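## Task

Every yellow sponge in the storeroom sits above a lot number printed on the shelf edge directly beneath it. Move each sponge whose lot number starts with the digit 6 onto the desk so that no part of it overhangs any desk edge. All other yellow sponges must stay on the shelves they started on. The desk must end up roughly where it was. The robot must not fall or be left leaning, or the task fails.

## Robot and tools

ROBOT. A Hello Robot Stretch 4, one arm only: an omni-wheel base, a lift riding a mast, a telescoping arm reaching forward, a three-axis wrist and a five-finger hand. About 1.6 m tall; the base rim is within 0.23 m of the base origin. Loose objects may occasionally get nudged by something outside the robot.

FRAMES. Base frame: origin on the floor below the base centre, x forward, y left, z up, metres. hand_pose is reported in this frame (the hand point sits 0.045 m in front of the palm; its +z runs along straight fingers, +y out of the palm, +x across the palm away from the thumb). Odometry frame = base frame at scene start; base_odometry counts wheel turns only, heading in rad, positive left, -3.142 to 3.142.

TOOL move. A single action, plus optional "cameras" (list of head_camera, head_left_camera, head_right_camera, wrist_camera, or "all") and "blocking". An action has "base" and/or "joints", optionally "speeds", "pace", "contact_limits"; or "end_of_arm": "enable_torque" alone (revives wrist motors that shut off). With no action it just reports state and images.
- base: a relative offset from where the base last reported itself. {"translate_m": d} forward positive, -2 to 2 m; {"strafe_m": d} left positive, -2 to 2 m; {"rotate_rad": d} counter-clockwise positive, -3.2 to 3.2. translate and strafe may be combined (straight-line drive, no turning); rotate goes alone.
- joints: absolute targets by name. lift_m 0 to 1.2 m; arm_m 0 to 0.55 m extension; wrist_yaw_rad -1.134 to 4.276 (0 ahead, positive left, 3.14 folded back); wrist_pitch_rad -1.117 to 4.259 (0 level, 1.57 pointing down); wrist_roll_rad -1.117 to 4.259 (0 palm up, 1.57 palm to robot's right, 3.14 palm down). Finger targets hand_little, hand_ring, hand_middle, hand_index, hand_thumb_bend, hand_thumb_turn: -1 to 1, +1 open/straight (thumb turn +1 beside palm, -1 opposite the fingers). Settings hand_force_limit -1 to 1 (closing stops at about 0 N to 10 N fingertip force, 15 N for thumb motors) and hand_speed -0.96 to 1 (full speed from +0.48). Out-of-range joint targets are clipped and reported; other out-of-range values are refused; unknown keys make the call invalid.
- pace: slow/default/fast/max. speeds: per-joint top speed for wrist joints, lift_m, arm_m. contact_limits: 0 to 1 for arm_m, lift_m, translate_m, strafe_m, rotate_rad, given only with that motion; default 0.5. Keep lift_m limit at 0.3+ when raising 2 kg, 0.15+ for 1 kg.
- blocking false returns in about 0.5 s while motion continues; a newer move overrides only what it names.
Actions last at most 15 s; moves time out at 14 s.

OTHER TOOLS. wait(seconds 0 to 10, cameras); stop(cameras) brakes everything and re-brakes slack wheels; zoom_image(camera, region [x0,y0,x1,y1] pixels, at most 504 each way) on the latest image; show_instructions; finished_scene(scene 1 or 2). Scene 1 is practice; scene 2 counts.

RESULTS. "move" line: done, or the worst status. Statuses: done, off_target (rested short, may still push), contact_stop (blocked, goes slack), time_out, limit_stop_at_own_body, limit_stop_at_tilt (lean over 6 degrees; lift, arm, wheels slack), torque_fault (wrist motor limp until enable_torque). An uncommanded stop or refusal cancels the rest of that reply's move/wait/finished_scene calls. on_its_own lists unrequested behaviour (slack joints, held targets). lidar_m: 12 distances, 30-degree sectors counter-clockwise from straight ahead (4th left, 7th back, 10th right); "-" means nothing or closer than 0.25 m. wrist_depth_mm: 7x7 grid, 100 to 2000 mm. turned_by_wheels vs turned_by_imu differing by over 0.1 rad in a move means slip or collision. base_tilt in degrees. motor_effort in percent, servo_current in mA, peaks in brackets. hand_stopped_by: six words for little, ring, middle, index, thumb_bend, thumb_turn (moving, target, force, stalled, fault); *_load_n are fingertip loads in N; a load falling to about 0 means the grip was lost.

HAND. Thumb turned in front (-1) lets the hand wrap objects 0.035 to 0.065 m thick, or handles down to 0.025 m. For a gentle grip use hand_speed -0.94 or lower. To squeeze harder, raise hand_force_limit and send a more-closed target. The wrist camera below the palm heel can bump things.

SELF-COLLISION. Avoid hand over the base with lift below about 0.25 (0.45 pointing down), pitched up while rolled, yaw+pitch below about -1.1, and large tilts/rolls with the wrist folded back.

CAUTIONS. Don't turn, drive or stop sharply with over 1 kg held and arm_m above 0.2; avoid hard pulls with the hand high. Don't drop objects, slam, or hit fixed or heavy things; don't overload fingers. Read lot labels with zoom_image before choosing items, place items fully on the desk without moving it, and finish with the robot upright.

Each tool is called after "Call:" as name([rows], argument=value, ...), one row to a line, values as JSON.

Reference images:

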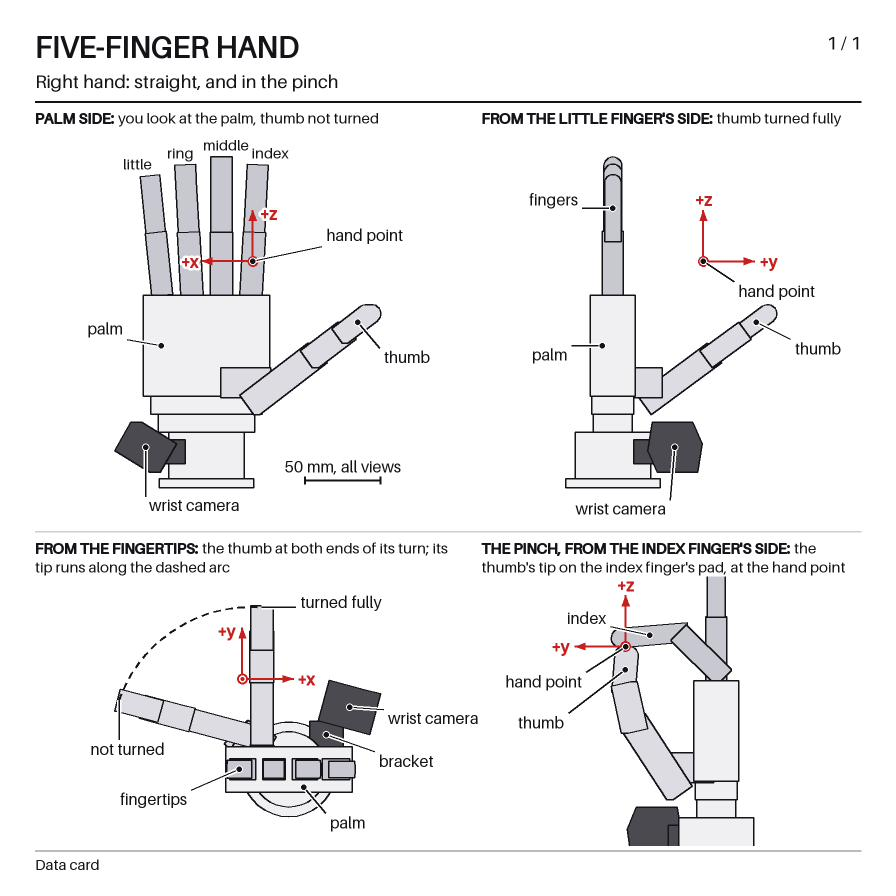

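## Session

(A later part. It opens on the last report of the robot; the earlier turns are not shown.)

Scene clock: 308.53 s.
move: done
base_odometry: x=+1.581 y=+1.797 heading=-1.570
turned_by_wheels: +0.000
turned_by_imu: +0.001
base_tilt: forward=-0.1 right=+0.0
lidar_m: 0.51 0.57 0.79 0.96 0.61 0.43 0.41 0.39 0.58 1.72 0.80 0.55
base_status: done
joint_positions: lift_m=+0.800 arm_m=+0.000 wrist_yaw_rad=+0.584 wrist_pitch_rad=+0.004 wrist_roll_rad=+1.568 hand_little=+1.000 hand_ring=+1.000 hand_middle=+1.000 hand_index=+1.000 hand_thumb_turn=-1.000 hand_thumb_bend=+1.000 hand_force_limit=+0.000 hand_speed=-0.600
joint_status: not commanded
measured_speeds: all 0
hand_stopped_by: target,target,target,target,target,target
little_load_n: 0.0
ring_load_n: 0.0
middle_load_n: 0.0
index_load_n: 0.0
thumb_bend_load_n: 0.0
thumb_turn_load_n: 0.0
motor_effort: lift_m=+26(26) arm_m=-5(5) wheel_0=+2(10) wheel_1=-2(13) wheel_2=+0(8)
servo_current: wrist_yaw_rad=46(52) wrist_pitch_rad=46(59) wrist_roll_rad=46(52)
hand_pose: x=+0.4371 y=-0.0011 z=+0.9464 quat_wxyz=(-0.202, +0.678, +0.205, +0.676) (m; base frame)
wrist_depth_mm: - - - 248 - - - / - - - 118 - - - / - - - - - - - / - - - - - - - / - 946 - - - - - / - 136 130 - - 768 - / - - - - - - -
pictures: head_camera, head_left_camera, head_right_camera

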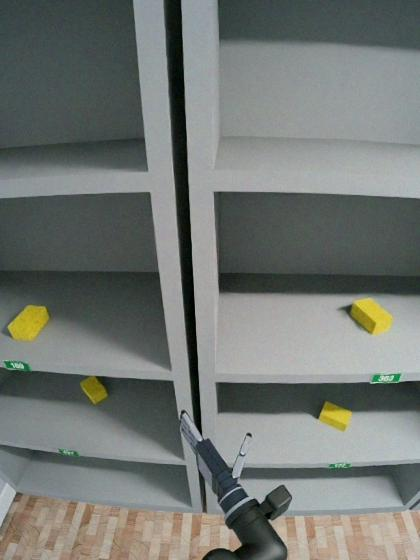

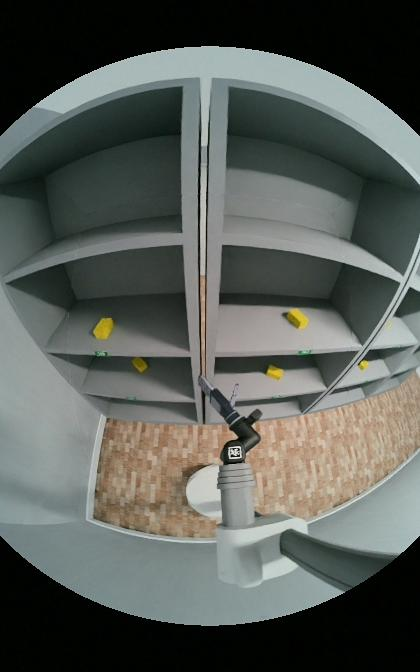

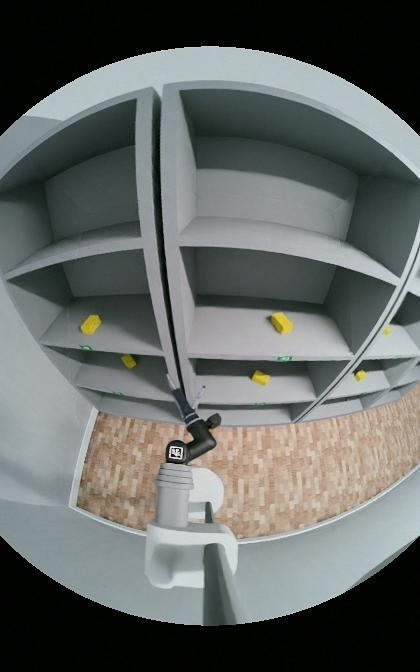

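Call:
zoom_image(camera="head_camera", region=[52, 442, 84, 462])

Call:
zoom_image(camera="head_camera", region=[60, 360, 130, 430])

Scaled by 15.750 from the camera's 420x560 image, which has a finer 1200x1600 frame.

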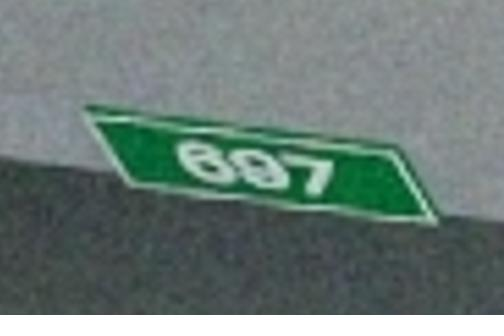

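Scaled by 7.200 from the camera's 420x560 image, which has a finer 1200x1600 frame.

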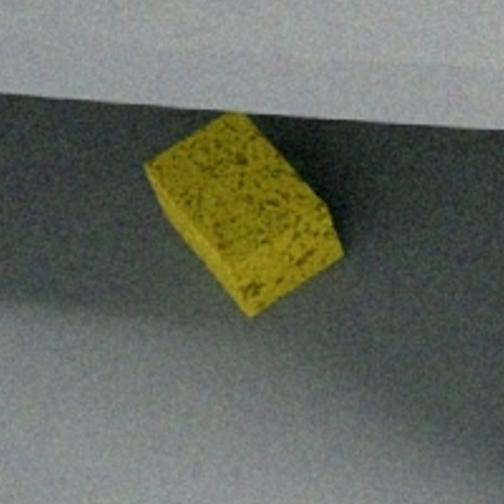

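Call:
move(base={"translate_m": -0.04, "strafe_m": 0.3066}, joints={"lift_m": 0.49, "wrist_yaw_rad": 0.9076})

Call:
move(joints={"arm_m": 0.3565}, speeds={"arm_m": 0.2}, contact_limits={"arm_m": 0.2}, cameras=["head_camera", "wrist_camera"])

Call:
zoom_image(camera="head_camera", region=[120, 360, 260, 500])

Call:
zoom_image(camera="wrist_camera", region=[340, 100, 500, 280])

Scene clock: 356.10 s.
move: done
base_odometry: x=+1.888 y=+1.837 heading=-1.570
turned_by_wheels: +0.000
turned_by_imu: +0.002
base_tilt: forward=+0.0 right=+0.0
lidar_m: 0.57 0.60 0.69 0.68 0.54 0.38 0.38 0.38 0.55 1.50 0.83 0.57
base_status: done
joint_positions: lift_m=+0.490 arm_m=+0.000 wrist_yaw_rad=+0.906 wrist_pitch_rad=+0.004 wrist_roll_rad=+1.568 hand_little=+1.000 hand_ring=+1.000 hand_middle=+1.000 hand_index=+1.000 hand_thumb_turn=-1.000 hand_thumb_bend=+1.000 hand_force_limit=+0.000 hand_speed=-0.600
joint_status: all done
measured_speeds: all 0
hand_stopped_by: target,target,target,target,target,target
little_load_n: 0.0
ring_load_n: 0.0
middle_load_n: 0.0
index_load_n: 0.0
thumb_bend_load_n: 0.0
thumb_turn_load_n: 0.5
motor_effort: lift_m=+16(26) arm_m=-5(5) wheel_0=+1(10) wheel_1=+0(13) wheel_2=+2(8)
servo_current: wrist_yaw_rad=26(91) wrist_pitch_rad=39(59) wrist_roll_rad=46(52)
hand_pose: x=+0.4238 y=+0.0831 z=+0.6373 quat_wxyz=(-0.308, +0.636, +0.311, +0.635) (m; base frame)
wrist_depth_mm: - - - - 433 298 - / - - - 112 366 - - / - - - - - - - / - - - - - - - / - 750 - - - - - / - 136 130 - - - - / - - - - - - -
pictures: none

Scene clock: 358.67 s.
move: done
base_odometry: x=+1.888 y=+1.837 heading=-1.570
turned_by_wheels: +0.000
turned_by_imu: +0.001
base_tilt: forward=+0.0 right=+0.0
lidar_m: 0.54 0.61 0.69 0.66 0.55 0.38 0.37 0.40 0.53 1.57 0.85 0.62
base_status: not commanded
joint_positions: lift_m=+0.490 arm_m=+0.356 wrist_yaw_rad=+0.906 wrist_pitch_rad=+0.004 wrist_roll_rad=+1.568 hand_little=+1.000 hand_ring=+1.000 hand_middle=+1.000 hand_index=+1.000 hand_thumb_turn=-1.000 hand_thumb_bend=+1.000 hand_force_limit=+0.000 hand_speed=-0.600
joint_status: all done
measured_speeds: all 0
hand_stopped_by: target,target,target,target,target,target
little_load_n: -0.5
ring_load_n: 0.0
middle_load_n: 0.0
index_load_n: 0.0
thumb_bend_load_n: 0.0
thumb_turn_load_n: 0.0
motor_effort: lift_m=+16(16) arm_m=+5(10) wheel_0=+1(1) wheel_1=+0(1) wheel_2=+2(3)
servo_current: wrist_yaw_rad=26(46) wrist_pitch_rad=46(59) wrist_roll_rad=39(52)
contact_limits: arm_m 0.2
hand_pose: x=+0.7801 y=+0.0831 z=+0.6373 quat_wxyz=(-0.308, +0.636, +0.311, +0.635) (m; base frame)
wrist_depth_mm: 399 402 404 399 392 222 - / 439 452 455 118 338 222 174 / - 508 508 - 334 223 - / - - - - 277 223 - / - - - - - 221 - / - 137 130 - - 230 169 / - - - - - 212 -
pictures: head_camera, wrist_camera
camera_calibration:
wrist_camera: T_world_to_cam=[[0.0230391, -0.0617803, -0.997824, 0.637937], [-0.788443, 0.612542, -0.0561301, 0.600038], [0.614676, 0.78802, -0.0345978, -0.362343], [0, 0, 0, 1]] pos_world=[0.681122, -0.0426024, 0.657693]

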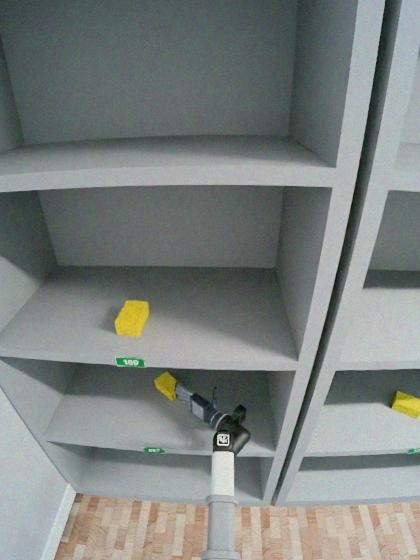

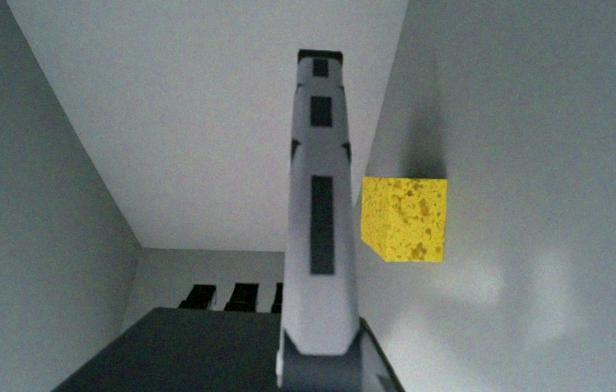

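Scaled by 3.600 from the camera's 420x560 image, which has a finer 1200x1600 frame.

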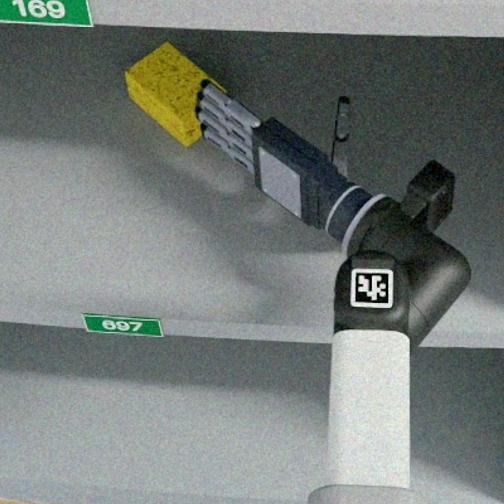

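Scaled by 2.800.

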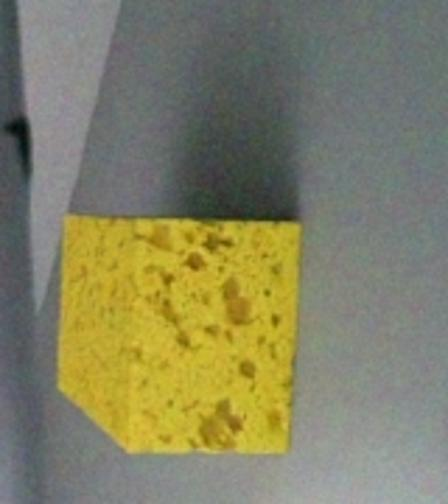

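Call:
move(base={"translate_m": -0.0126, "strafe_m": 0.0294}, joints={"wrist_yaw_rad": 0.848}, pace="slow")

Call:
move(joints={"lift_m": 0.422}, contact_limits={"lift_m": 0.15}, cameras=["wrist_camera"])

Call:
zoom_image(camera="wrist_camera", region=[320, 130, 400, 280])

Scene clock: 380.00 s.
move: done
base_odometry: x=+1.917 y=+1.850 heading=-1.570
turned_by_wheels: +0.000
turned_by_imu: +0.001
base_tilt: forward=+0.0 right=+0.0
lidar_m: 0.57 0.62 0.68 0.63 0.52 0.38 0.34 0.36 0.51 1.50 0.87 0.60
base_status: done
joint_positions: lift_m=+0.490 arm_m=+0.356 wrist_yaw_rad=+0.850 wrist_pitch_rad=+0.004 wrist_roll_rad=+1.568 hand_little=+1.000 hand_ring=+1.000 hand_middle=+1.000 hand_index=+1.000 hand_thumb_turn=-1.000 hand_thumb_bend=+1.000 hand_force_limit=+0.000 hand_speed=-0.600
joint_status: all done
measured_speeds: all 0
hand_stopped_by: target,target,target,target,target,target
little_load_n: 0.0
ring_load_n: 0.0
middle_load_n: 0.0
index_load_n: 0.0
thumb_bend_load_n: 0.0
thumb_turn_load_n: 0.5
motor_effort: lift_m=+16(16) arm_m=+5(5) wheel_0=-2(6) wheel_1=+2(8) wheel_2=+2(10)
servo_current: wrist_yaw_rad=39(52) wrist_pitch_rad=39(46) wrist_roll_rad=39(52)
contact_limits: arm_m 0.2
hand_pose: x=+0.7844 y=+0.0687 z=+0.6373 quat_wxyz=(-0.290, +0.645, +0.293, +0.643) (m; base frame)
wrist_depth_mm: 399 404 410 404 397 222 - / 436 452 459 118 340 224 173 / 500 508 504 - 336 224 - / - - - - 270 221 - / - 732 - - - 221 - / - 137 130 - - 230 169 / - - - - - 212 -
pictures: none

Scene clock: 381.23 s.
move: done
base_odometry: x=+1.917 y=+1.850 heading=-1.570
turned_by_wheels: +0.000
turned_by_imu: +0.000
base_tilt: forward=+0.0 right=+0.0
lidar_m: 0.58 0.59 0.67 0.62 0.55 0.36 0.36 0.36 0.54 1.49 0.83 0.62
base_status: not commanded
joint_positions: lift_m=+0.422 arm_m=+0.356 wrist_yaw_rad=+0.850 wrist_pitch_rad=+0.004 wrist_roll_rad=+1.568 hand_little=+1.000 hand_ring=+1.000 hand_middle=+1.000 hand_index=+1.000 hand_thumb_turn=-1.000 hand_thumb_bend=+1.000 hand_force_limit=+0.000 hand_speed=-0.600
joint_status: all done
measured_speeds: all 0
hand_stopped_by: target,target,target,target,target,target
little_load_n: 0.0
ring_load_n: 0.0
middle_load_n: 0.5
index_load_n: 0.0
thumb_bend_load_n: 0.0
thumb_turn_load_n: 0.0
motor_effort: lift_m=+16(17) arm_m=+5(5) wheel_0=-1(2) wheel_1=+2(3) wheel_2=+2(3)
servo_current: wrist_yaw_rad=26(46) wrist_pitch_rad=26(59) wrist_roll_rad=46(52)
contact_limits: arm_m 0.2; lift_m 0.15
hand_pose: x=+0.7844 y=+0.0687 z=+0.5693 quat_wxyz=(-0.290, +0.645, +0.293, +0.643) (m; base frame)
wrist_depth_mm: 402 407 410 404 201 - - / 445 449 455 118 156 - - / 512 500 504 - 157 108 - / - - - - 140 - - / - - - - - - - / - 136 130 - - - - / - - - - - - -
pictures: wrist_camera
camera_calibration:
wrist_camera: T_world_to_cam=[[0.0195187, -0.0629804, -0.997824, 0.571946], [-0.75267, 0.656001, -0.0561285, 0.577319], [0.658108, 0.752128, -0.0345992, -0.387641], [0, 0, 0, 1]] pos_world=[0.678477, -0.0511447, 0.589693]

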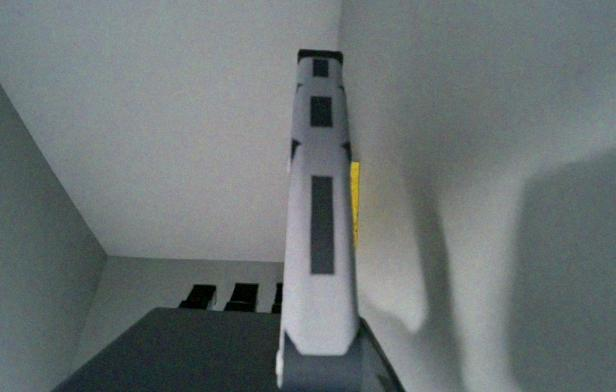

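Scaled by 3.360.

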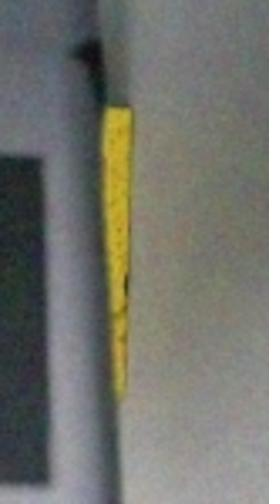

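Call:
move(base={"translate_m": 0.0944, "strafe_m": 0.1074}, pace="slow", contact_limits={"translate_m": 0.2}, cameras=["head_camera", "wrist_camera"])

Call:
zoom_image(camera="head_camera", region=[120, 350, 260, 490])

Scene clock: 389.70 s.
move: done
base_odometry: x=+2.024 y=+1.756 heading=-1.570
turned_by_wheels: +0.000
turned_by_imu: +0.002
base_tilt: forward=-0.1 right=+0.0
lidar_m: 0.47 0.50 0.55 0.52 0.57 0.48 0.44 0.46 0.66 1.85 0.72 0.51
base_status: done
joint_positions: lift_m=+0.422 arm_m=+0.356 wrist_yaw_rad=+0.850 wrist_pitch_rad=+0.004 wrist_roll_rad=+1.568 hand_little=+1.000 hand_ring=+1.000 hand_middle=+1.000 hand_index=+1.000 hand_thumb_turn=-1.000 hand_thumb_bend=+1.000 hand_force_limit=+0.000 hand_speed=-0.600
joint_status: not commanded
measured_speeds: all 0
hand_stopped_by: target,target,target,target,target,target
little_load_n: 0.0
ring_load_n: 0.0
middle_load_n: 0.0
index_load_n: 0.0
thumb_bend_load_n: 0.0
thumb_turn_load_n: 0.5
motor_effort: lift_m=+16(16) arm_m=+5(5) wheel_0=-2(5) wheel_1=+1(10) wheel_2=-1(11)
servo_current: wrist_yaw_rad=26(46) wrist_pitch_rad=46(52) wrist_roll_rad=33(52)
contact_limits: arm_m 0.2; lift_m 0.15; translate_m 0.2
hand_pose: x=+0.7844 y=+0.0687 z=+0.5693 quat_wxyz=(-0.290, +0.645, +0.293, +0.643) (m; base frame)
wrist_depth_mm: 307 304 306 306 200 - - / 342 347 347 118 156 - - / 397 402 404 407 124 - - / 469 469 477 477 124 - - / 549 - - - 124 - - / 559 123 131 - 124 - - / - - - - - - -
pictures: head_camera, wrist_camera
camera_calibration:
wrist_camera: T_world_to_cam=[[0.0195187, -0.0629804, -0.997824, 0.571946], [-0.75267, 0.656001, -0.0561285, 0.577319], [0.658108, 0.752128, -0.0345992, -0.387641], [0, 0, 0, 1]] pos_world=[0.678477, -0.0511447, 0.589693]

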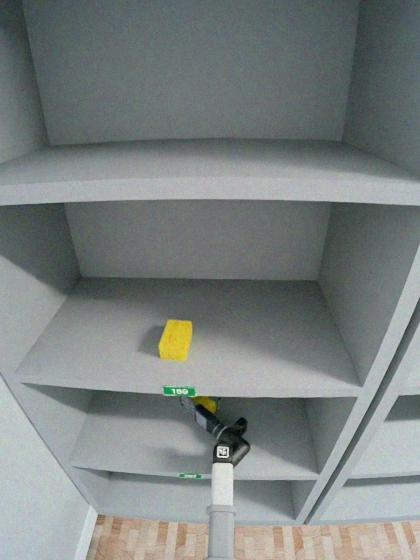

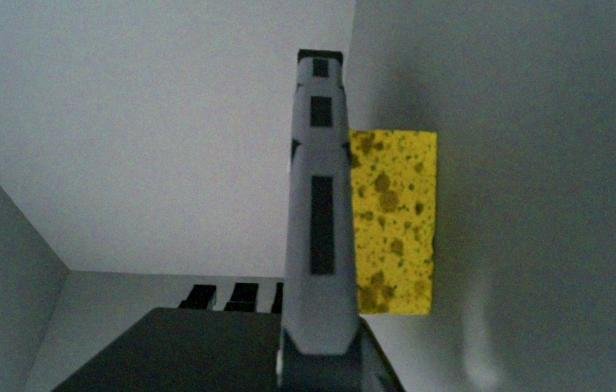

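Scaled by 3.600 from the camera's 420x560 image, which has a finer 1200x1600 frame.

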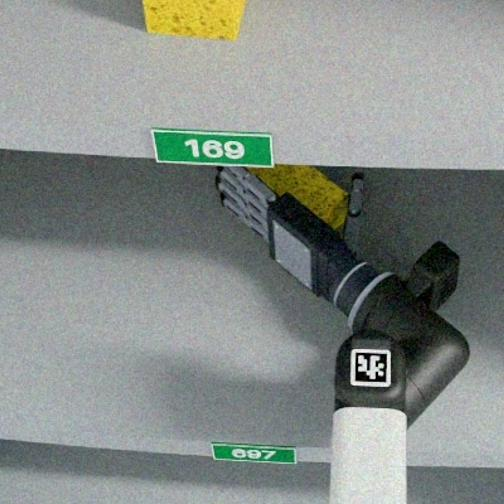

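Call:
move(joints={"hand_thumb_bend": -1, "hand_speed": -0.86, "hand_force_limit": 0})

Call:
move(joints={"lift_m": 0.49}, speeds={"lift_m": 0.1}, cameras=["wrist_camera"])

Scene clock: 401.43 s.
move: off_target
base_odometry: x=+2.024 y=+1.756 heading=-1.570
turned_by_wheels: +0.000
turned_by_imu: +0.003
base_tilt: forward=+0.0 right=+0.0
lidar_m: 0.47 0.53 0.56 0.53 0.57 0.45 0.45 0.46 0.63 1.81 0.72 0.52
base_status: not commanded
joint_positions: lift_m=+0.422 arm_m=+0.356 wrist_yaw_rad=+0.850 wrist_pitch_rad=+0.004 wrist_roll_rad=+1.568 hand_little=+1.000 hand_ring=+1.000 hand_middle=+1.000 hand_index=+1.000 hand_thumb_turn=-1.000 hand_thumb_bend=+0.610 hand_force_limit=+0.000 hand_speed=-0.860
joint_status: hand_thumb_bend off_target (ended at +0.610, target -1.000); the others done
measured_speeds: all 0
hand_stopped_by: target,target,target,target,force,target
little_load_n: 0.0
ring_load_n: 0.0
middle_load_n: 0.0
index_load_n: 0.0
thumb_bend_load_n: 7.5
thumb_turn_load_n: 0.0
motor_effort: lift_m=+16(16) arm_m=+5(5) wheel_0=-2(2) wheel_1=+1(2) wheel_2=-1(1)
servo_current: wrist_yaw_rad=46(52) wrist_pitch_rad=46(65) wrist_roll_rad=33(52)
contact_limits: arm_m 0.2; lift_m 0.15; translate_m 0.2
hand_pose: x=+0.7844 y=+0.0687 z=+0.5693 quat_wxyz=(-0.290, +0.645, +0.293, +0.643) (m; base frame)
wrist_depth_mm: 306 307 309 315 202 - - / 343 345 347 343 176 - - / 397 399 404 382 131 108 - / 469 473 477 480 131 - - / 554 - - - 131 - - / 559 123 130 - 130 - - / - - - - - - -
pictures: none

Scene clock: 402.73 s.
move: done
base_odometry: x=+2.024 y=+1.756 heading=-1.570
turned_by_wheels: +0.000
turned_by_imu: +0.000
base_tilt: forward=+0.0 right=+0.0
lidar_m: 0.47 0.52 0.56 0.53 0.57 0.46 0.44 0.45 0.67 1.85 0.70 0.50
base_status: not commanded
joint_positions: lift_m=+0.489 arm_m=+0.356 wrist_yaw_rad=+0.850 wrist_pitch_rad=+0.004 wrist_roll_rad=+1.568 hand_little=+1.000 hand_ring=+1.000 hand_middle=+1.000 hand_index=+1.000 hand_thumb_turn=-1.000 hand_thumb_bend=+0.610 hand_force_limit=+0.000 hand_speed=-0.860
joint_status: all done
measured_speeds: all 0
hand_stopped_by: target,target,target,target,force,target
little_load_n: 0.0
ring_load_n: 0.0
middle_load_n: 0.0
index_load_n: 0.0
thumb_bend_load_n: 7.5
thumb_turn_load_n: 0.0
motor_effort: lift_m=+28(30) arm_m=+5(5) wheel_0=-2(2) wheel_1=+2(2) wheel_2=-1(1)
servo_current: wrist_yaw_rad=26(52) wrist_pitch_rad=33(52) wrist_roll_rad=46(46)
contact_limits: arm_m 0.2; translate_m 0.2
hand_pose: x=+0.7844 y=+0.0687 z=+0.6363 quat_wxyz=(-0.290, +0.645, +0.293, +0.643) (m; base frame)
wrist_depth_mm: 304 304 307 314 307 219 - / 342 345 349 342 342 220 163 / 397 404 402 384 303 236 - / 452 469 473 473 131 220 - / - - - - 130 217 - / - 138 130 - - 215 - / - - - - - 210 -
pictures: wrist_camera
camera_calibration:
wrist_camera: T_world_to_cam=[[0.0195187, -0.0629804, -0.997824, 0.6388], [-0.75267, 0.656001, -0.0561285, 0.58108], [0.658108, 0.752128, -0.0345992, -0.385323], [0, 0, 0, 1]] pos_world=[0.678477, -0.0511447, 0.656693]

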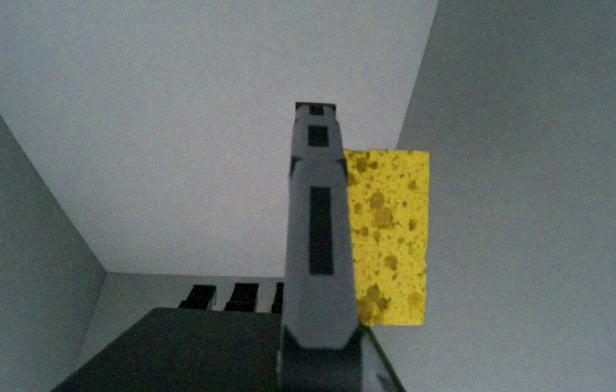

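Call:
move(joints={"arm_m": 0.0}, base={"translate_m": -0.14}, cameras=["wrist_camera"])

Call:
move(base={"strafe_m": -1.7}, joints={"lift_m": 0.8})

Call:
move(base={"strafe_m": -0.75}, cameras=["head_camera", "head_left_camera", "head_right_camera"])

Call:
zoom_image(camera="head_camera", region=[210, 380, 410, 500])

Scene clock: 417.97 s.
move: done
base_odometry: x=+2.024 y=+1.896 heading=-1.570
turned_by_wheels: +0.000
turned_by_imu: +0.001
base_tilt: forward=+0.0 right=+0.0
lidar_m: 0.47 0.67 0.55 0.51 0.48 0.34 0.29 0.33 0.46 1.34 0.90 0.66
base_status: done
joint_positions: lift_m=+0.490 arm_m=+0.000 wrist_yaw_rad=+0.850 wrist_pitch_rad=+0.004 wrist_roll_rad=+1.568 hand_little=+1.000 hand_ring=+1.000 hand_middle=+1.000 hand_index=+1.000 hand_thumb_turn=-1.000 hand_thumb_bend=+0.610 hand_force_limit=+0.000 hand_speed=-0.860
joint_status: all done
measured_speeds: all 0
hand_stopped_by: target,target,target,target,force,target
little_load_n: 0.0
ring_load_n: 0.0
middle_load_n: 0.0
index_load_n: 0.0
thumb_bend_load_n: 7.0
thumb_turn_load_n: 0.0
motor_effort: lift_m=+28(28) arm_m=-5(10) wheel_0=+0(6) wheel_1=+0(9) wheel_2=-2(13)
servo_current: wrist_yaw_rad=39(52) wrist_pitch_rad=52(59) wrist_roll_rad=46(52)
hand_pose: x=+0.4280 y=+0.0687 z=+0.6363 quat_wxyz=(-0.290, +0.645, +0.293, +0.644) (m; base frame)
wrist_depth_mm: - - - - 427 - - / - - - - 421 - - / - - - - 131 - - / - - - - 131 - 809 / - - - - 131 - - / - 123 131 - - - - / - - - - - - -
pictures: wrist_camera
camera_calibration:
wrist_camera: T_world_to_cam=[[0.0195099, -0.0629838, -0.997824, 0.645859], [-0.752578, 0.656107, -0.056129, 0.312809], [0.658214, 0.752035, -0.0345996, -0.150808], [0, 0, 0, 1]] pos_world=[0.322077, -0.0511448, 0.656793]

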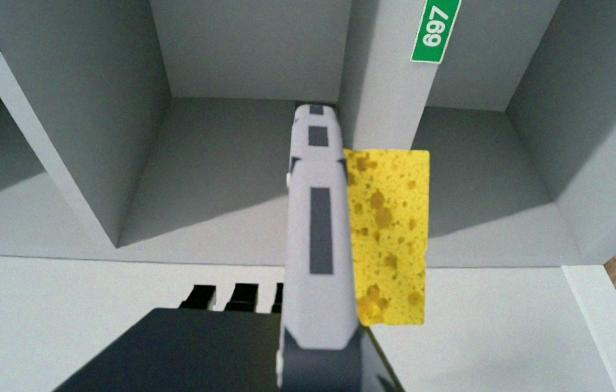

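Scene clock: 424.97 s.
move: done
base_odometry: x=+0.324 y=+1.894 heading=-1.570
turned_by_wheels: +0.000
turned_by_imu: +0.002
base_tilt: forward=+0.0 right=+0.0
lidar_m: 0.61 0.65 0.93 1.33 0.47 0.32 0.32 0.30 0.47 1.30 0.93 0.65
base_status: done
joint_positions: lift_m=+0.800 arm_m=+0.000 wrist_yaw_rad=+0.849 wrist_pitch_rad=+0.004 wrist_roll_rad=+1.568 hand_little=+1.000 hand_ring=+1.000 hand_middle=+1.000 hand_index=+1.000 hand_thumb_turn=-1.000 hand_thumb_bend=+0.610 hand_force_limit=+0.000 hand_speed=-0.860
joint_status: all done
measured_speeds: all 0
hand_stopped_by: target,target,target,target,force,target
little_load_n: -0.5
ring_load_n: 0.0
middle_load_n: 0.0
index_load_n: 0.0
thumb_bend_load_n: 7.5
thumb_turn_load_n: 0.0
motor_effort: lift_m=+27(32) arm_m=-5(5) wheel_0=+0(10) wheel_1=+0(11) wheel_2=-1(7)
servo_current: wrist_yaw_rad=26(52) wrist_pitch_rad=52(59) wrist_roll_rad=33(59)
hand_pose: x=+0.4280 y=+0.0687 z=+0.9463 quat_wxyz=(-0.290, +0.645, +0.293, +0.644) (m; base frame)
wrist_depth_mm: - - - 359 - - 564 / - - - 387 - - 569 / - - - 433 130 - 574 / - - - - 131 - - / - - - - 131 - - / 1281 123 130 - - - - / - - - - - - -
pictures: none

Scene clock: 428.80 s.
move: done
base_odometry: x=-0.426 y=+1.894 heading=-1.570
turned_by_wheels: +0.000
turned_by_imu: +0.001
base_tilt: forward=+0.0 right=+0.0
lidar_m: 0.61 0.66 0.92 1.34 0.49 0.32 0.32 0.33 0.46 1.34 0.92 0.66
base_status: done
joint_positions: lift_m=+0.800 arm_m=+0.000 wrist_yaw_rad=+0.849 wrist_pitch_rad=+0.004 wrist_roll_rad=+1.568 hand_little=+1.000 hand_ring=+1.000 hand_middle=+1.000 hand_index=+1.000 hand_thumb_turn=-1.000 hand_thumb_bend=+0.610 hand_force_limit=+0.000 hand_speed=-0.860
joint_status: not commanded
measured_speeds: all 0
hand_stopped_by: target,target,target,target,force,target
little_load_n: 0.0
ring_load_n: 0.0
middle_load_n: 0.0
index_load_n: 0.0
thumb_bend_load_n: 7.0
thumb_turn_load_n: 0.0
motor_effort: lift_m=+26(27) arm_m=-5(5) wheel_0=+0(11) wheel_1=+1(12) wheel_2=-1(7)
servo_current: wrist_yaw_rad=33(52) wrist_pitch_rad=59(59) wrist_roll_rad=52(52)
hand_pose: x=+0.4281 y=+0.0687 z=+0.9464 quat_wxyz=(-0.290, +0.645, +0.293, +0.644) (m; base frame)
wrist_depth_mm: 375 379 384 377 415 439 455 / 410 413 394 387 397 394 402 / - 430 430 430 436 449 455 / - - - - 130 - 574 / - - - - 130 - - / - 123 130 - - - 1205 / - - - - - - 1255
pictures: head_camera, head_left_camera, head_right_camera

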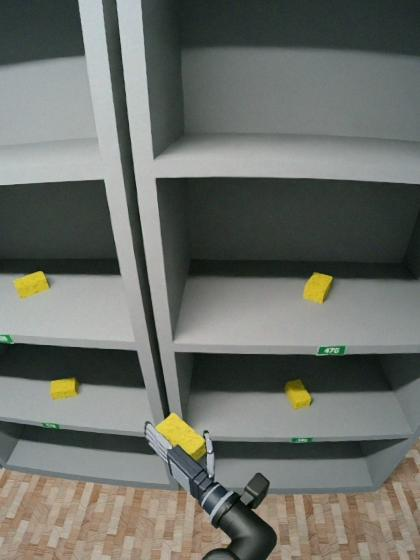

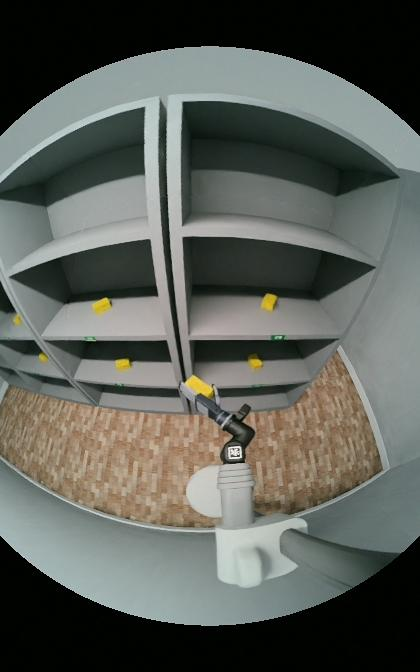

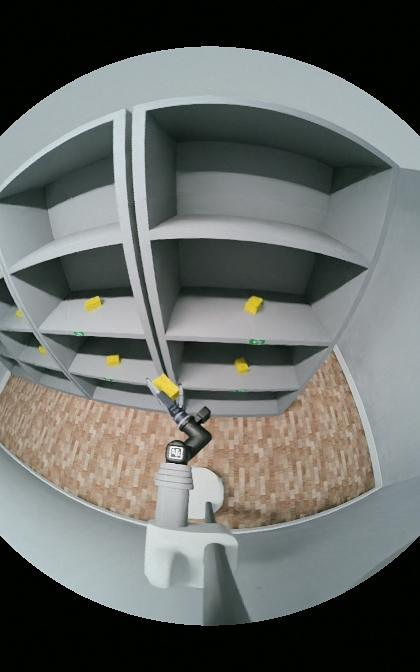

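Scaled by 2.520 from the camera's 420x560 image, which has a finer 1200x1600 frame.

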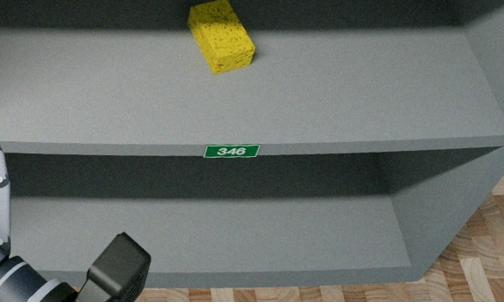

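Call:
move(base={"strafe_m": -1.22})

Call:
move(base={"translate_m": 1.99})

Call:
move(base={"strafe_m": 1.05}, cameras=["head_camera"])

Scene clock: 440.10 s.
move: done
base_odometry: x=-1.646 y=+1.893 heading=-1.570
turned_by_wheels: +0.000
turned_by_imu: +0.003
base_tilt: forward=+0.1 right=+0.0
lidar_m: 2.16 0.80 0.92 1.34 0.45 0.29 0.29 0.33 0.46 0.49 0.53 0.75
base_status: done
joint_positions: lift_m=+0.800 arm_m=+0.000 wrist_yaw_rad=+0.849 wrist_pitch_rad=+0.004 wrist_roll_rad=+1.568 hand_little=+1.000 hand_ring=+1.000 hand_middle=+1.000 hand_index=+1.000 hand_thumb_turn=-1.000 hand_thumb_bend=+0.610 hand_force_limit=+0.000 hand_speed=-0.860
joint_status: not commanded
measured_speeds: all 0
hand_stopped_by: target,target,target,target,force,target
little_load_n: 0.0
ring_load_n: 0.0
middle_load_n: 0.0
index_load_n: 0.0
thumb_bend_load_n: 7.0
thumb_turn_load_n: 0.0
motor_effort: lift_m=+26(27) arm_m=-5(5) wheel_0=+0(11) wheel_1=+0(12) wheel_2=+0(8)
servo_current: wrist_yaw_rad=33(46) wrist_pitch_rad=33(65) wrist_roll_rad=39(52)
hand_pose: x=+0.4281 y=+0.0687 z=+0.9464 quat_wxyz=(-0.290, +0.645, +0.293, +0.644) (m; base frame)
wrist_depth_mm: - - - - - 1863 1366 / - - - - - 1921 1336 / - - - - 131 - - / - - - - 130 - - / - - - - 130 - - / - 125 162 - - 1464 - / - - - - - - -
pictures: none

Scene clock: 448.23 s.
move: done
base_odometry: x=-1.644 y=-0.097 heading=-1.570
turned_by_wheels: +0.000
turned_by_imu: +0.004
base_tilt: forward=-0.1 right=+0.0
lidar_m: 1.40 0.87 0.93 3.26 1.22 0.94 2.25 0.74 0.54 0.50 0.54 0.75
base_status: done
joint_positions: lift_m=+0.800 arm_m=+0.000 wrist_yaw_rad=+0.849 wrist_pitch_rad=+0.004 wrist_roll_rad=+1.568 hand_little=+1.000 hand_ring=+1.000 hand_middle=+1.000 hand_index=+1.000 hand_thumb_turn=-1.000 hand_thumb_bend=+0.610 hand_force_limit=+0.000 hand_speed=-0.860
joint_status: not commanded
measured_speeds: all 0
hand_stopped_by: target,target,target,target,force,target
little_load_n: 0.0
ring_load_n: 0.0
middle_load_n: 0.0
index_load_n: 0.0
thumb_bend_load_n: 7.5
thumb_turn_load_n: 0.0
motor_effort: lift_m=+26(27) arm_m=-5(5) wheel_0=+1(7) wheel_1=+1(11) wheel_2=+0(13)
servo_current: wrist_yaw_rad=39(52) wrist_pitch_rad=39(59) wrist_roll_rad=46(52)
hand_pose: x=+0.4281 y=+0.0687 z=+0.9464 quat_wxyz=(-0.290, +0.645, +0.293, +0.644) (m; base frame)
wrist_depth_mm: - - - - - - - / - - - - - - 1255 / - - - - 130 - 1366 / - - - - 130 - 1336 / - - - - 130 1661 1281 / - - 168 - - 1618 1255 / - - - - - 1661 1281
pictures: none

Scene clock: 453.07 s.
move: done
base_odometry: x=-0.594 y=-0.096 heading=-1.570
turned_by_wheels: +0.000
turned_by_imu: +0.001
base_tilt: forward=+0.0 right=+0.0
lidar_m: 0.60 0.65 0.93 2.67 1.16 0.84 0.81 0.86 1.63 1.54 1.62 0.64
base_status: done
joint_positions: lift_m=+0.800 arm_m=+0.000 wrist_yaw_rad=+0.849 wrist_pitch_rad=+0.004 wrist_roll_rad=+1.568 hand_little=+1.000 hand_ring=+1.000 hand_middle=+1.000 hand_index=+1.000 hand_thumb_turn=-1.000 hand_thumb_bend=+0.610 hand_force_limit=+0.000 hand_speed=-0.860
joint_status: not commanded
measured_speeds: all 0
hand_stopped_by: target,target,target,target,force,target
little_load_n: 0.0
ring_load_n: -0.5
middle_load_n: 0.0
index_load_n: 0.0
thumb_bend_load_n: 7.5
thumb_turn_load_n: 0.0
motor_effort: lift_m=+26(27) arm_m=-5(5) wheel_0=+0(10) wheel_1=-1(12) wheel_2=+0(7)
servo_current: wrist_yaw_rad=39(52) wrist_pitch_rad=39(52) wrist_roll_rad=46(65)
hand_pose: x=+0.4281 y=+0.0686 z=+0.9464 quat_wxyz=(-0.290, +0.645, +0.293, +0.644) (m; base frame)
wrist_depth_mm: - - - - - 433 342 / - - - - - 430 394 / - - - - 131 462 1308 / - - - - 130 1499 1229 / - - - - 130 1756 1336 / - - 167 - - 1756 1281 / - - - - - 1661 1308
pictures: head_camera

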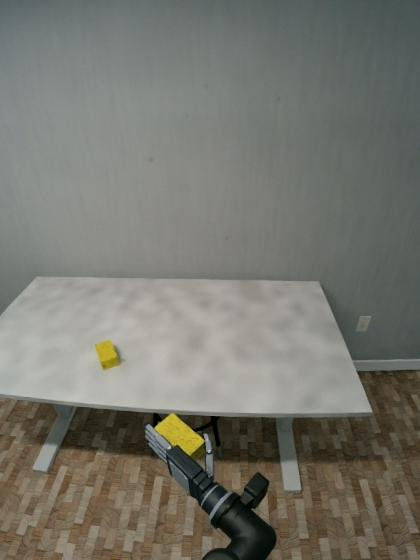

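Call:
move(joints={"arm_m": 0.39})

Call:
move(joints={"lift_m": 0.63}, cameras=["head_camera", "wrist_camera"])

Call:
zoom_image(camera="head_camera", region=[60, 320, 280, 460])

Call:
move(joints={"lift_m": 0.605}, contact_limits={"lift_m": 0.05}, speeds={"lift_m": 0.04}, cameras=["wrist_camera"])

Scene clock: 460.97 s.
move: done
base_odometry: x=-0.594 y=-0.096 heading=-1.570
turned_by_wheels: +0.000
turned_by_imu: +0.002
base_tilt: forward=+0.0 right=+0.0
lidar_m: 0.61 0.67 0.94 2.69 1.20 0.87 0.80 0.87 1.63 1.56 1.63 0.67
base_status: not commanded
joint_positions: lift_m=+0.800 arm_m=+0.390 wrist_yaw_rad=+0.849 wrist_pitch_rad=+0.004 wrist_roll_rad=+1.568 hand_little=+1.000 hand_ring=+1.000 hand_middle=+1.000 hand_index=+1.000 hand_thumb_turn=-1.000 hand_thumb_bend=+0.610 hand_force_limit=+0.000 hand_speed=-0.860
joint_status: all done
measured_speeds: all 0
hand_stopped_by: target,target,target,target,force,target
little_load_n: 0.0
ring_load_n: 0.0
middle_load_n: 0.0
index_load_n: 0.0
thumb_bend_load_n: 7.0
thumb_turn_load_n: 0.0
motor_effort: lift_m=+26(27) arm_m=+5(11) wheel_0=+0(1) wheel_1=+0(1) wheel_2=+0(1)
servo_current: wrist_yaw_rad=39(46) wrist_pitch_rad=39(52) wrist_roll_rad=46(52)
hand_pose: x=+0.8179 y=+0.0686 z=+0.9464 quat_wxyz=(-0.290, +0.645, +0.293, +0.644) (m; base frame)
wrist_depth_mm: - - - - - 455 334 / - - - - - 424 336 / - - - - 130 430 320 / - - - - 131 424 334 / - - - - 130 424 330 / 1921 124 130 - - 418 329 / - - - - - 410 325
pictures: none

Scene clock: 462.77 s.
move: done
base_odometry: x=-0.594 y=-0.096 heading=-1.570
turned_by_wheels: +0.000
turned_by_imu: +0.001
base_tilt: forward=-0.1 right=+0.0
lidar_m: 0.62 0.64 0.95 2.68 1.20 0.86 0.82 0.86 1.67 1.56 1.64 0.66
base_status: not commanded
joint_positions: lift_m=+0.630 arm_m=+0.390 wrist_yaw_rad=+0.849 wrist_pitch_rad=+0.004 wrist_roll_rad=+1.568 hand_little=+1.000 hand_ring=+1.000 hand_middle=+1.000 hand_index=+1.000 hand_thumb_turn=-1.000 hand_thumb_bend=+0.610 hand_force_limit=+0.000 hand_speed=-0.860
joint_status: all done
measured_speeds: all 0
hand_stopped_by: target,target,target,target,force,target
little_load_n: 0.0
ring_load_n: 0.0
middle_load_n: 0.0
index_load_n: 0.0
thumb_bend_load_n: 7.5
thumb_turn_load_n: 0.5
motor_effort: lift_m=+16(26) arm_m=+5(5) wheel_0=+0(1) wheel_1=+0(1) wheel_2=+0(1)
servo_current: wrist_yaw_rad=39(46) wrist_pitch_rad=39(52) wrist_roll_rad=46(46)
hand_pose: x=+0.8179 y=+0.0686 z=+0.7773 quat_wxyz=(-0.290, +0.645, +0.293, +0.644) (m; base frame)
wrist_depth_mm: - - - - 289 133 - / - - - - 253 134 - / - - - - 202 143 - / - - - - 130 143 - / - - - - 130 142 - / - 124 130 - - 140 - / - - - - - 127 -
pictures: head_camera, wrist_camera
camera_calibration:
wrist_camera: T_world_to_cam=[[0.0194956, -0.0629846, -0.997824, 0.778851], [-0.752436, 0.65627, -0.0561262, 0.614044], [0.658377, 0.751893, -0.0345975, -0.402555], [0, 0, 0, 1]] pos_world=[0.711877, -0.051245, 0.797693]

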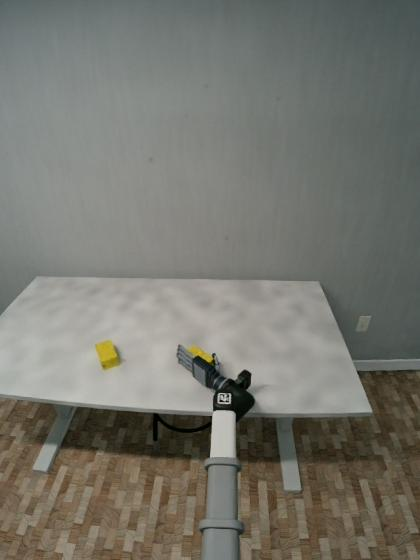

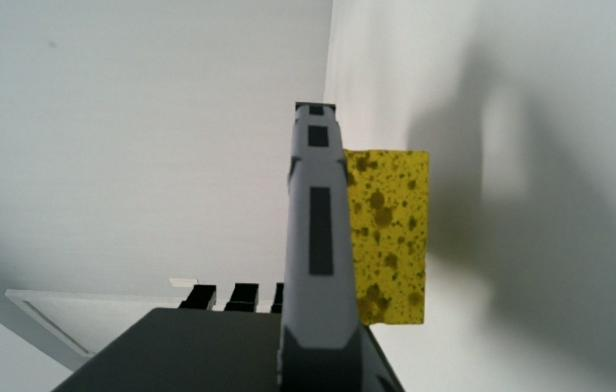

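Scaled by 2.291 from the camera's 420x560 image, which has a finer 1200x1600 frame.

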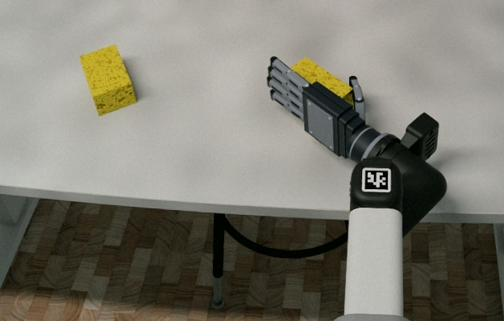

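Scene clock: 463.80 s.
move: done
base_odometry: x=-0.594 y=-0.096 heading=-1.570
turned_by_wheels: +0.000
turned_by_imu: +0.000
base_tilt: forward=+0.0 right=+0.0
lidar_m: 0.60 0.64 0.89 2.67 1.18 0.84 0.83 0.86 1.61 1.53 1.61 0.65
base_status: not commanded
joint_positions: lift_m=+0.606 arm_m=+0.390 wrist_yaw_rad=+0.849 wrist_pitch_rad=+0.004 wrist_roll_rad=+1.568 hand_little=+1.000 hand_ring=+1.000 hand_middle=+1.000 hand_index=+1.000 hand_thumb_turn=-1.000 hand_thumb_bend=+0.610 hand_force_limit=+0.000 hand_speed=-0.860
joint_status: all done
measured_speeds: all 0
hand_stopped_by: target,target,target,target,force,target
little_load_n: 0.0
ring_load_n: 0.0
middle_load_n: 0.0
index_load_n: 0.0
thumb_bend_load_n: 7.0
thumb_turn_load_n: -1.0
motor_effort: lift_m=+14(17) arm_m=+5(5) wheel_0=+0(1) wheel_1=+0(1) wheel_2=+0(0)
servo_current: wrist_yaw_rad=39(46) wrist_pitch_rad=39(65) wrist_roll_rad=39(59)
contact_limits: lift_m 0.05
hand_pose: x=+0.8179 y=+0.0686 z=+0.7524 quat_wxyz=(-0.290, +0.645, +0.293, +0.644) (m; base frame)
wrist_depth_mm: - - - - 202 - - / - - - 355 176 - - / - - - - 140 - - / - - - - 131 - - / - - - - 131 - - / - 124 162 - 130 - - / - - - - - - -
pictures: wrist_camera
camera_calibration:
wrist_camera: T_world_to_cam=[[0.0194956, -0.0629846, -0.997824, 0.754105], [-0.752436, 0.65627, -0.0561262, 0.612652], [0.658377, 0.751893, -0.0345975, -0.403413], [0, 0, 0, 1]] pos_world=[0.711877, -0.051245, 0.772893]

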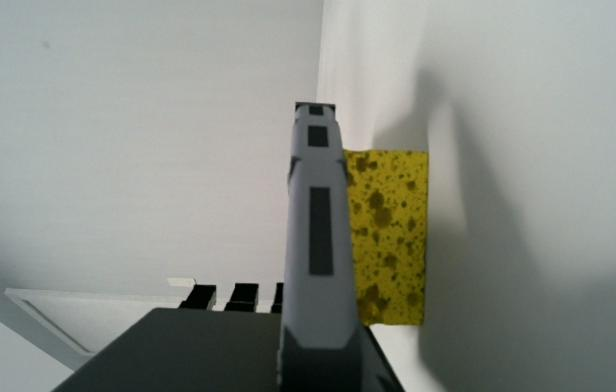

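Call:
move(joints={"hand_thumb_bend": 1, "hand_speed": -0.6})

Call:
move(base={"translate_m": -0.0924, "strafe_m": -0.105}, pace="slow", cameras=["head_camera"])

Call:
zoom_image(camera="head_camera", region=[40, 310, 280, 440])

Call:
move(joints={"lift_m": 0.75}, base={"translate_m": -0.1}, cameras=["head_camera"])

Scene clock: 469.43 s.
move: done
base_odometry: x=-0.594 y=-0.096 heading=-1.570
turned_by_wheels: +0.000
turned_by_imu: +0.001
base_tilt: forward=+0.0 right=+0.0
lidar_m: 0.61 0.66 0.93 2.69 1.23 0.87 0.82 0.84 1.64 1.54 1.63 0.65
base_status: not commanded
joint_positions: lift_m=+0.606 arm_m=+0.390 wrist_yaw_rad=+0.849 wrist_pitch_rad=+0.004 wrist_roll_rad=+1.568 hand_little=+1.000 hand_ring=+1.000 hand_middle=+1.000 hand_index=+1.000 hand_thumb_turn=-1.000 hand_thumb_bend=+1.000 hand_force_limit=+0.000 hand_speed=-0.600
joint_status: all done
measured_speeds: all 0
hand_stopped_by: target,target,target,target,target,target
little_load_n: 0.0
ring_load_n: 0.0
middle_load_n: 0.0
index_load_n: 0.0
thumb_bend_load_n: 0.0
thumb_turn_load_n: 0.5
motor_effort: lift_m=+15(15) arm_m=+5(5) wheel_0=+0(1) wheel_1=+0(1) wheel_2=+0(1)
servo_current: wrist_yaw_rad=33(59) wrist_pitch_rad=33(52) wrist_roll_rad=39(52)
contact_limits: lift_m 0.05
hand_pose: x=+0.8179 y=+0.0686 z=+0.7523 quat_wxyz=(-0.290, +0.645, +0.293, +0.644) (m; base frame)
wrist_depth_mm: - - - 324 146 - - / - - - 112 145 - - / - - - - 130 - - / - - - - 129 - - / - - - - 129 - - / - 123 130 - 125 - - / - - - - - - -
pictures: none

Scene clock: 472.10 s.
move: done
base_odometry: x=-0.699 y=-0.004 heading=-1.570
turned_by_wheels: +0.000
turned_by_imu: +0.001
base_tilt: forward=+0.0 right=+0.0
lidar_m: 0.73 0.77 1.05 2.80 1.05 0.75 0.73 0.76 1.52 1.44 1.54 0.73
base_status: done
joint_positions: lift_m=+0.606 arm_m=+0.390 wrist_yaw_rad=+0.849 wrist_pitch_rad=+0.004 wrist_roll_rad=+1.568 hand_little=+1.000 hand_ring=+1.000 hand_middle=+1.000 hand_index=+1.000 hand_thumb_turn=-1.000 hand_thumb_bend=+1.000 hand_force_limit=+0.000 hand_speed=-0.600
joint_status: not commanded
measured_speeds: all 0
hand_stopped_by: target,target,target,target,target,target
little_load_n: 0.0
ring_load_n: 0.0
middle_load_n: 0.0
index_load_n: 0.0
thumb_bend_load_n: 0.0
thumb_turn_load_n: 0.5
motor_effort: lift_m=+15(16) arm_m=+4(5) wheel_0=+3(6) wheel_1=-2(10) wheel_2=+2(8)
servo_current: wrist_yaw_rad=39(46) wrist_pitch_rad=46(52) wrist_roll_rad=39(52)
contact_limits: lift_m 0.05
hand_pose: x=+0.8179 y=+0.0686 z=+0.7523 quat_wxyz=(-0.290, +0.645, +0.293, +0.644) (m; base frame)
wrist_depth_mm: - - - 327 146 - - / - - - 112 145 - - / - - - - 145 - - / - - - - 130 - - / - - - - 128 - - / - 1808 130 - 125 - - / - - - - - - -
pictures: head_camera

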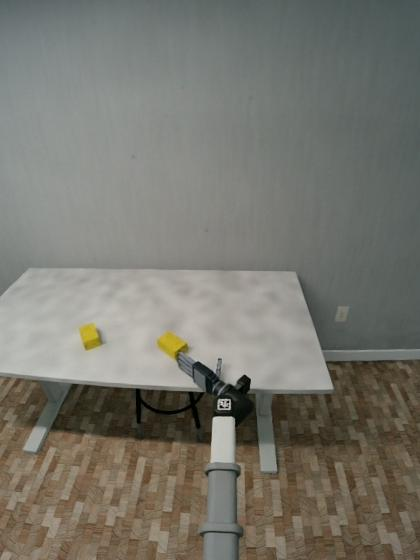

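Scaled by 2.100 from the camera's 420x560 image, which has a finer 1200x1600 frame.

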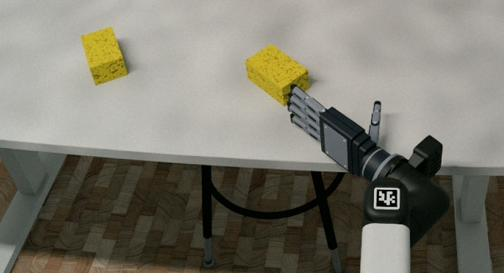

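Scene clock: 473.77 s.
move: done
base_odometry: x=-0.699 y=+0.096 heading=-1.570
turned_by_wheels: +0.000
turned_by_imu: +0.000
base_tilt: forward=+0.0 right=+0.0
lidar_m: 0.80 0.83 1.19 2.56 0.92 0.65 0.63 0.66 1.49 1.45 1.50 0.85
base_status: done
joint_positions: lift_m=+0.749 arm_m=+0.390 wrist_yaw_rad=+0.849 wrist_pitch_rad=+0.004 wrist_roll_rad=+1.568 hand_little=+1.000 hand_ring=+1.000 hand_middle=+1.000 hand_index=+1.000 hand_thumb_turn=-1.000 hand_thumb_bend=+1.000 hand_force_limit=+0.000 hand_speed=-0.600
joint_status: all done
measured_speeds: all 0
hand_stopped_by: target,target,target,target,target,target
little_load_n: 0.0
ring_load_n: 0.0
middle_load_n: 0.0
index_load_n: 0.0
thumb_bend_load_n: 0.0
thumb_turn_load_n: 0.5
motor_effort: lift_m=+28(31) arm_m=+5(5) wheel_0=+0(5) wheel_1=-2(10) wheel_2=-2(12)
servo_current: wrist_yaw_rad=33(46) wrist_pitch_rad=33(46) wrist_roll_rad=33(52)
hand_pose: x=+0.8179 y=+0.0686 z=+0.8963 quat_wxyz=(-0.290, +0.645, +0.293, +0.644) (m; base frame)
wrist_depth_mm: - - - - - 357 263 / - - - 112 - 349 265 / - - - - 415 338 266 / - - - - - 357 266 / - - - - - 357 268 / - - 164 - - 351 1138 / - - - - - 1464 1255
pictures: head_camera

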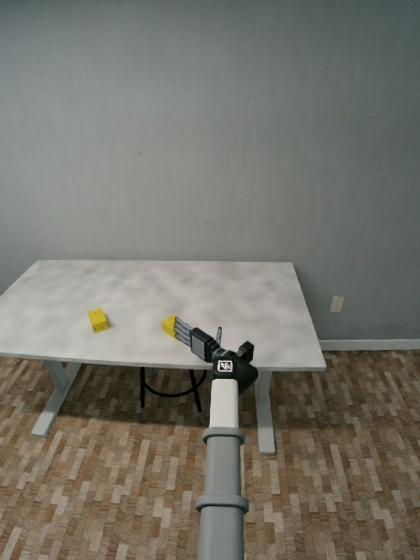

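Call:
finished_scene(scene=2)

The scene is finished: the task was done.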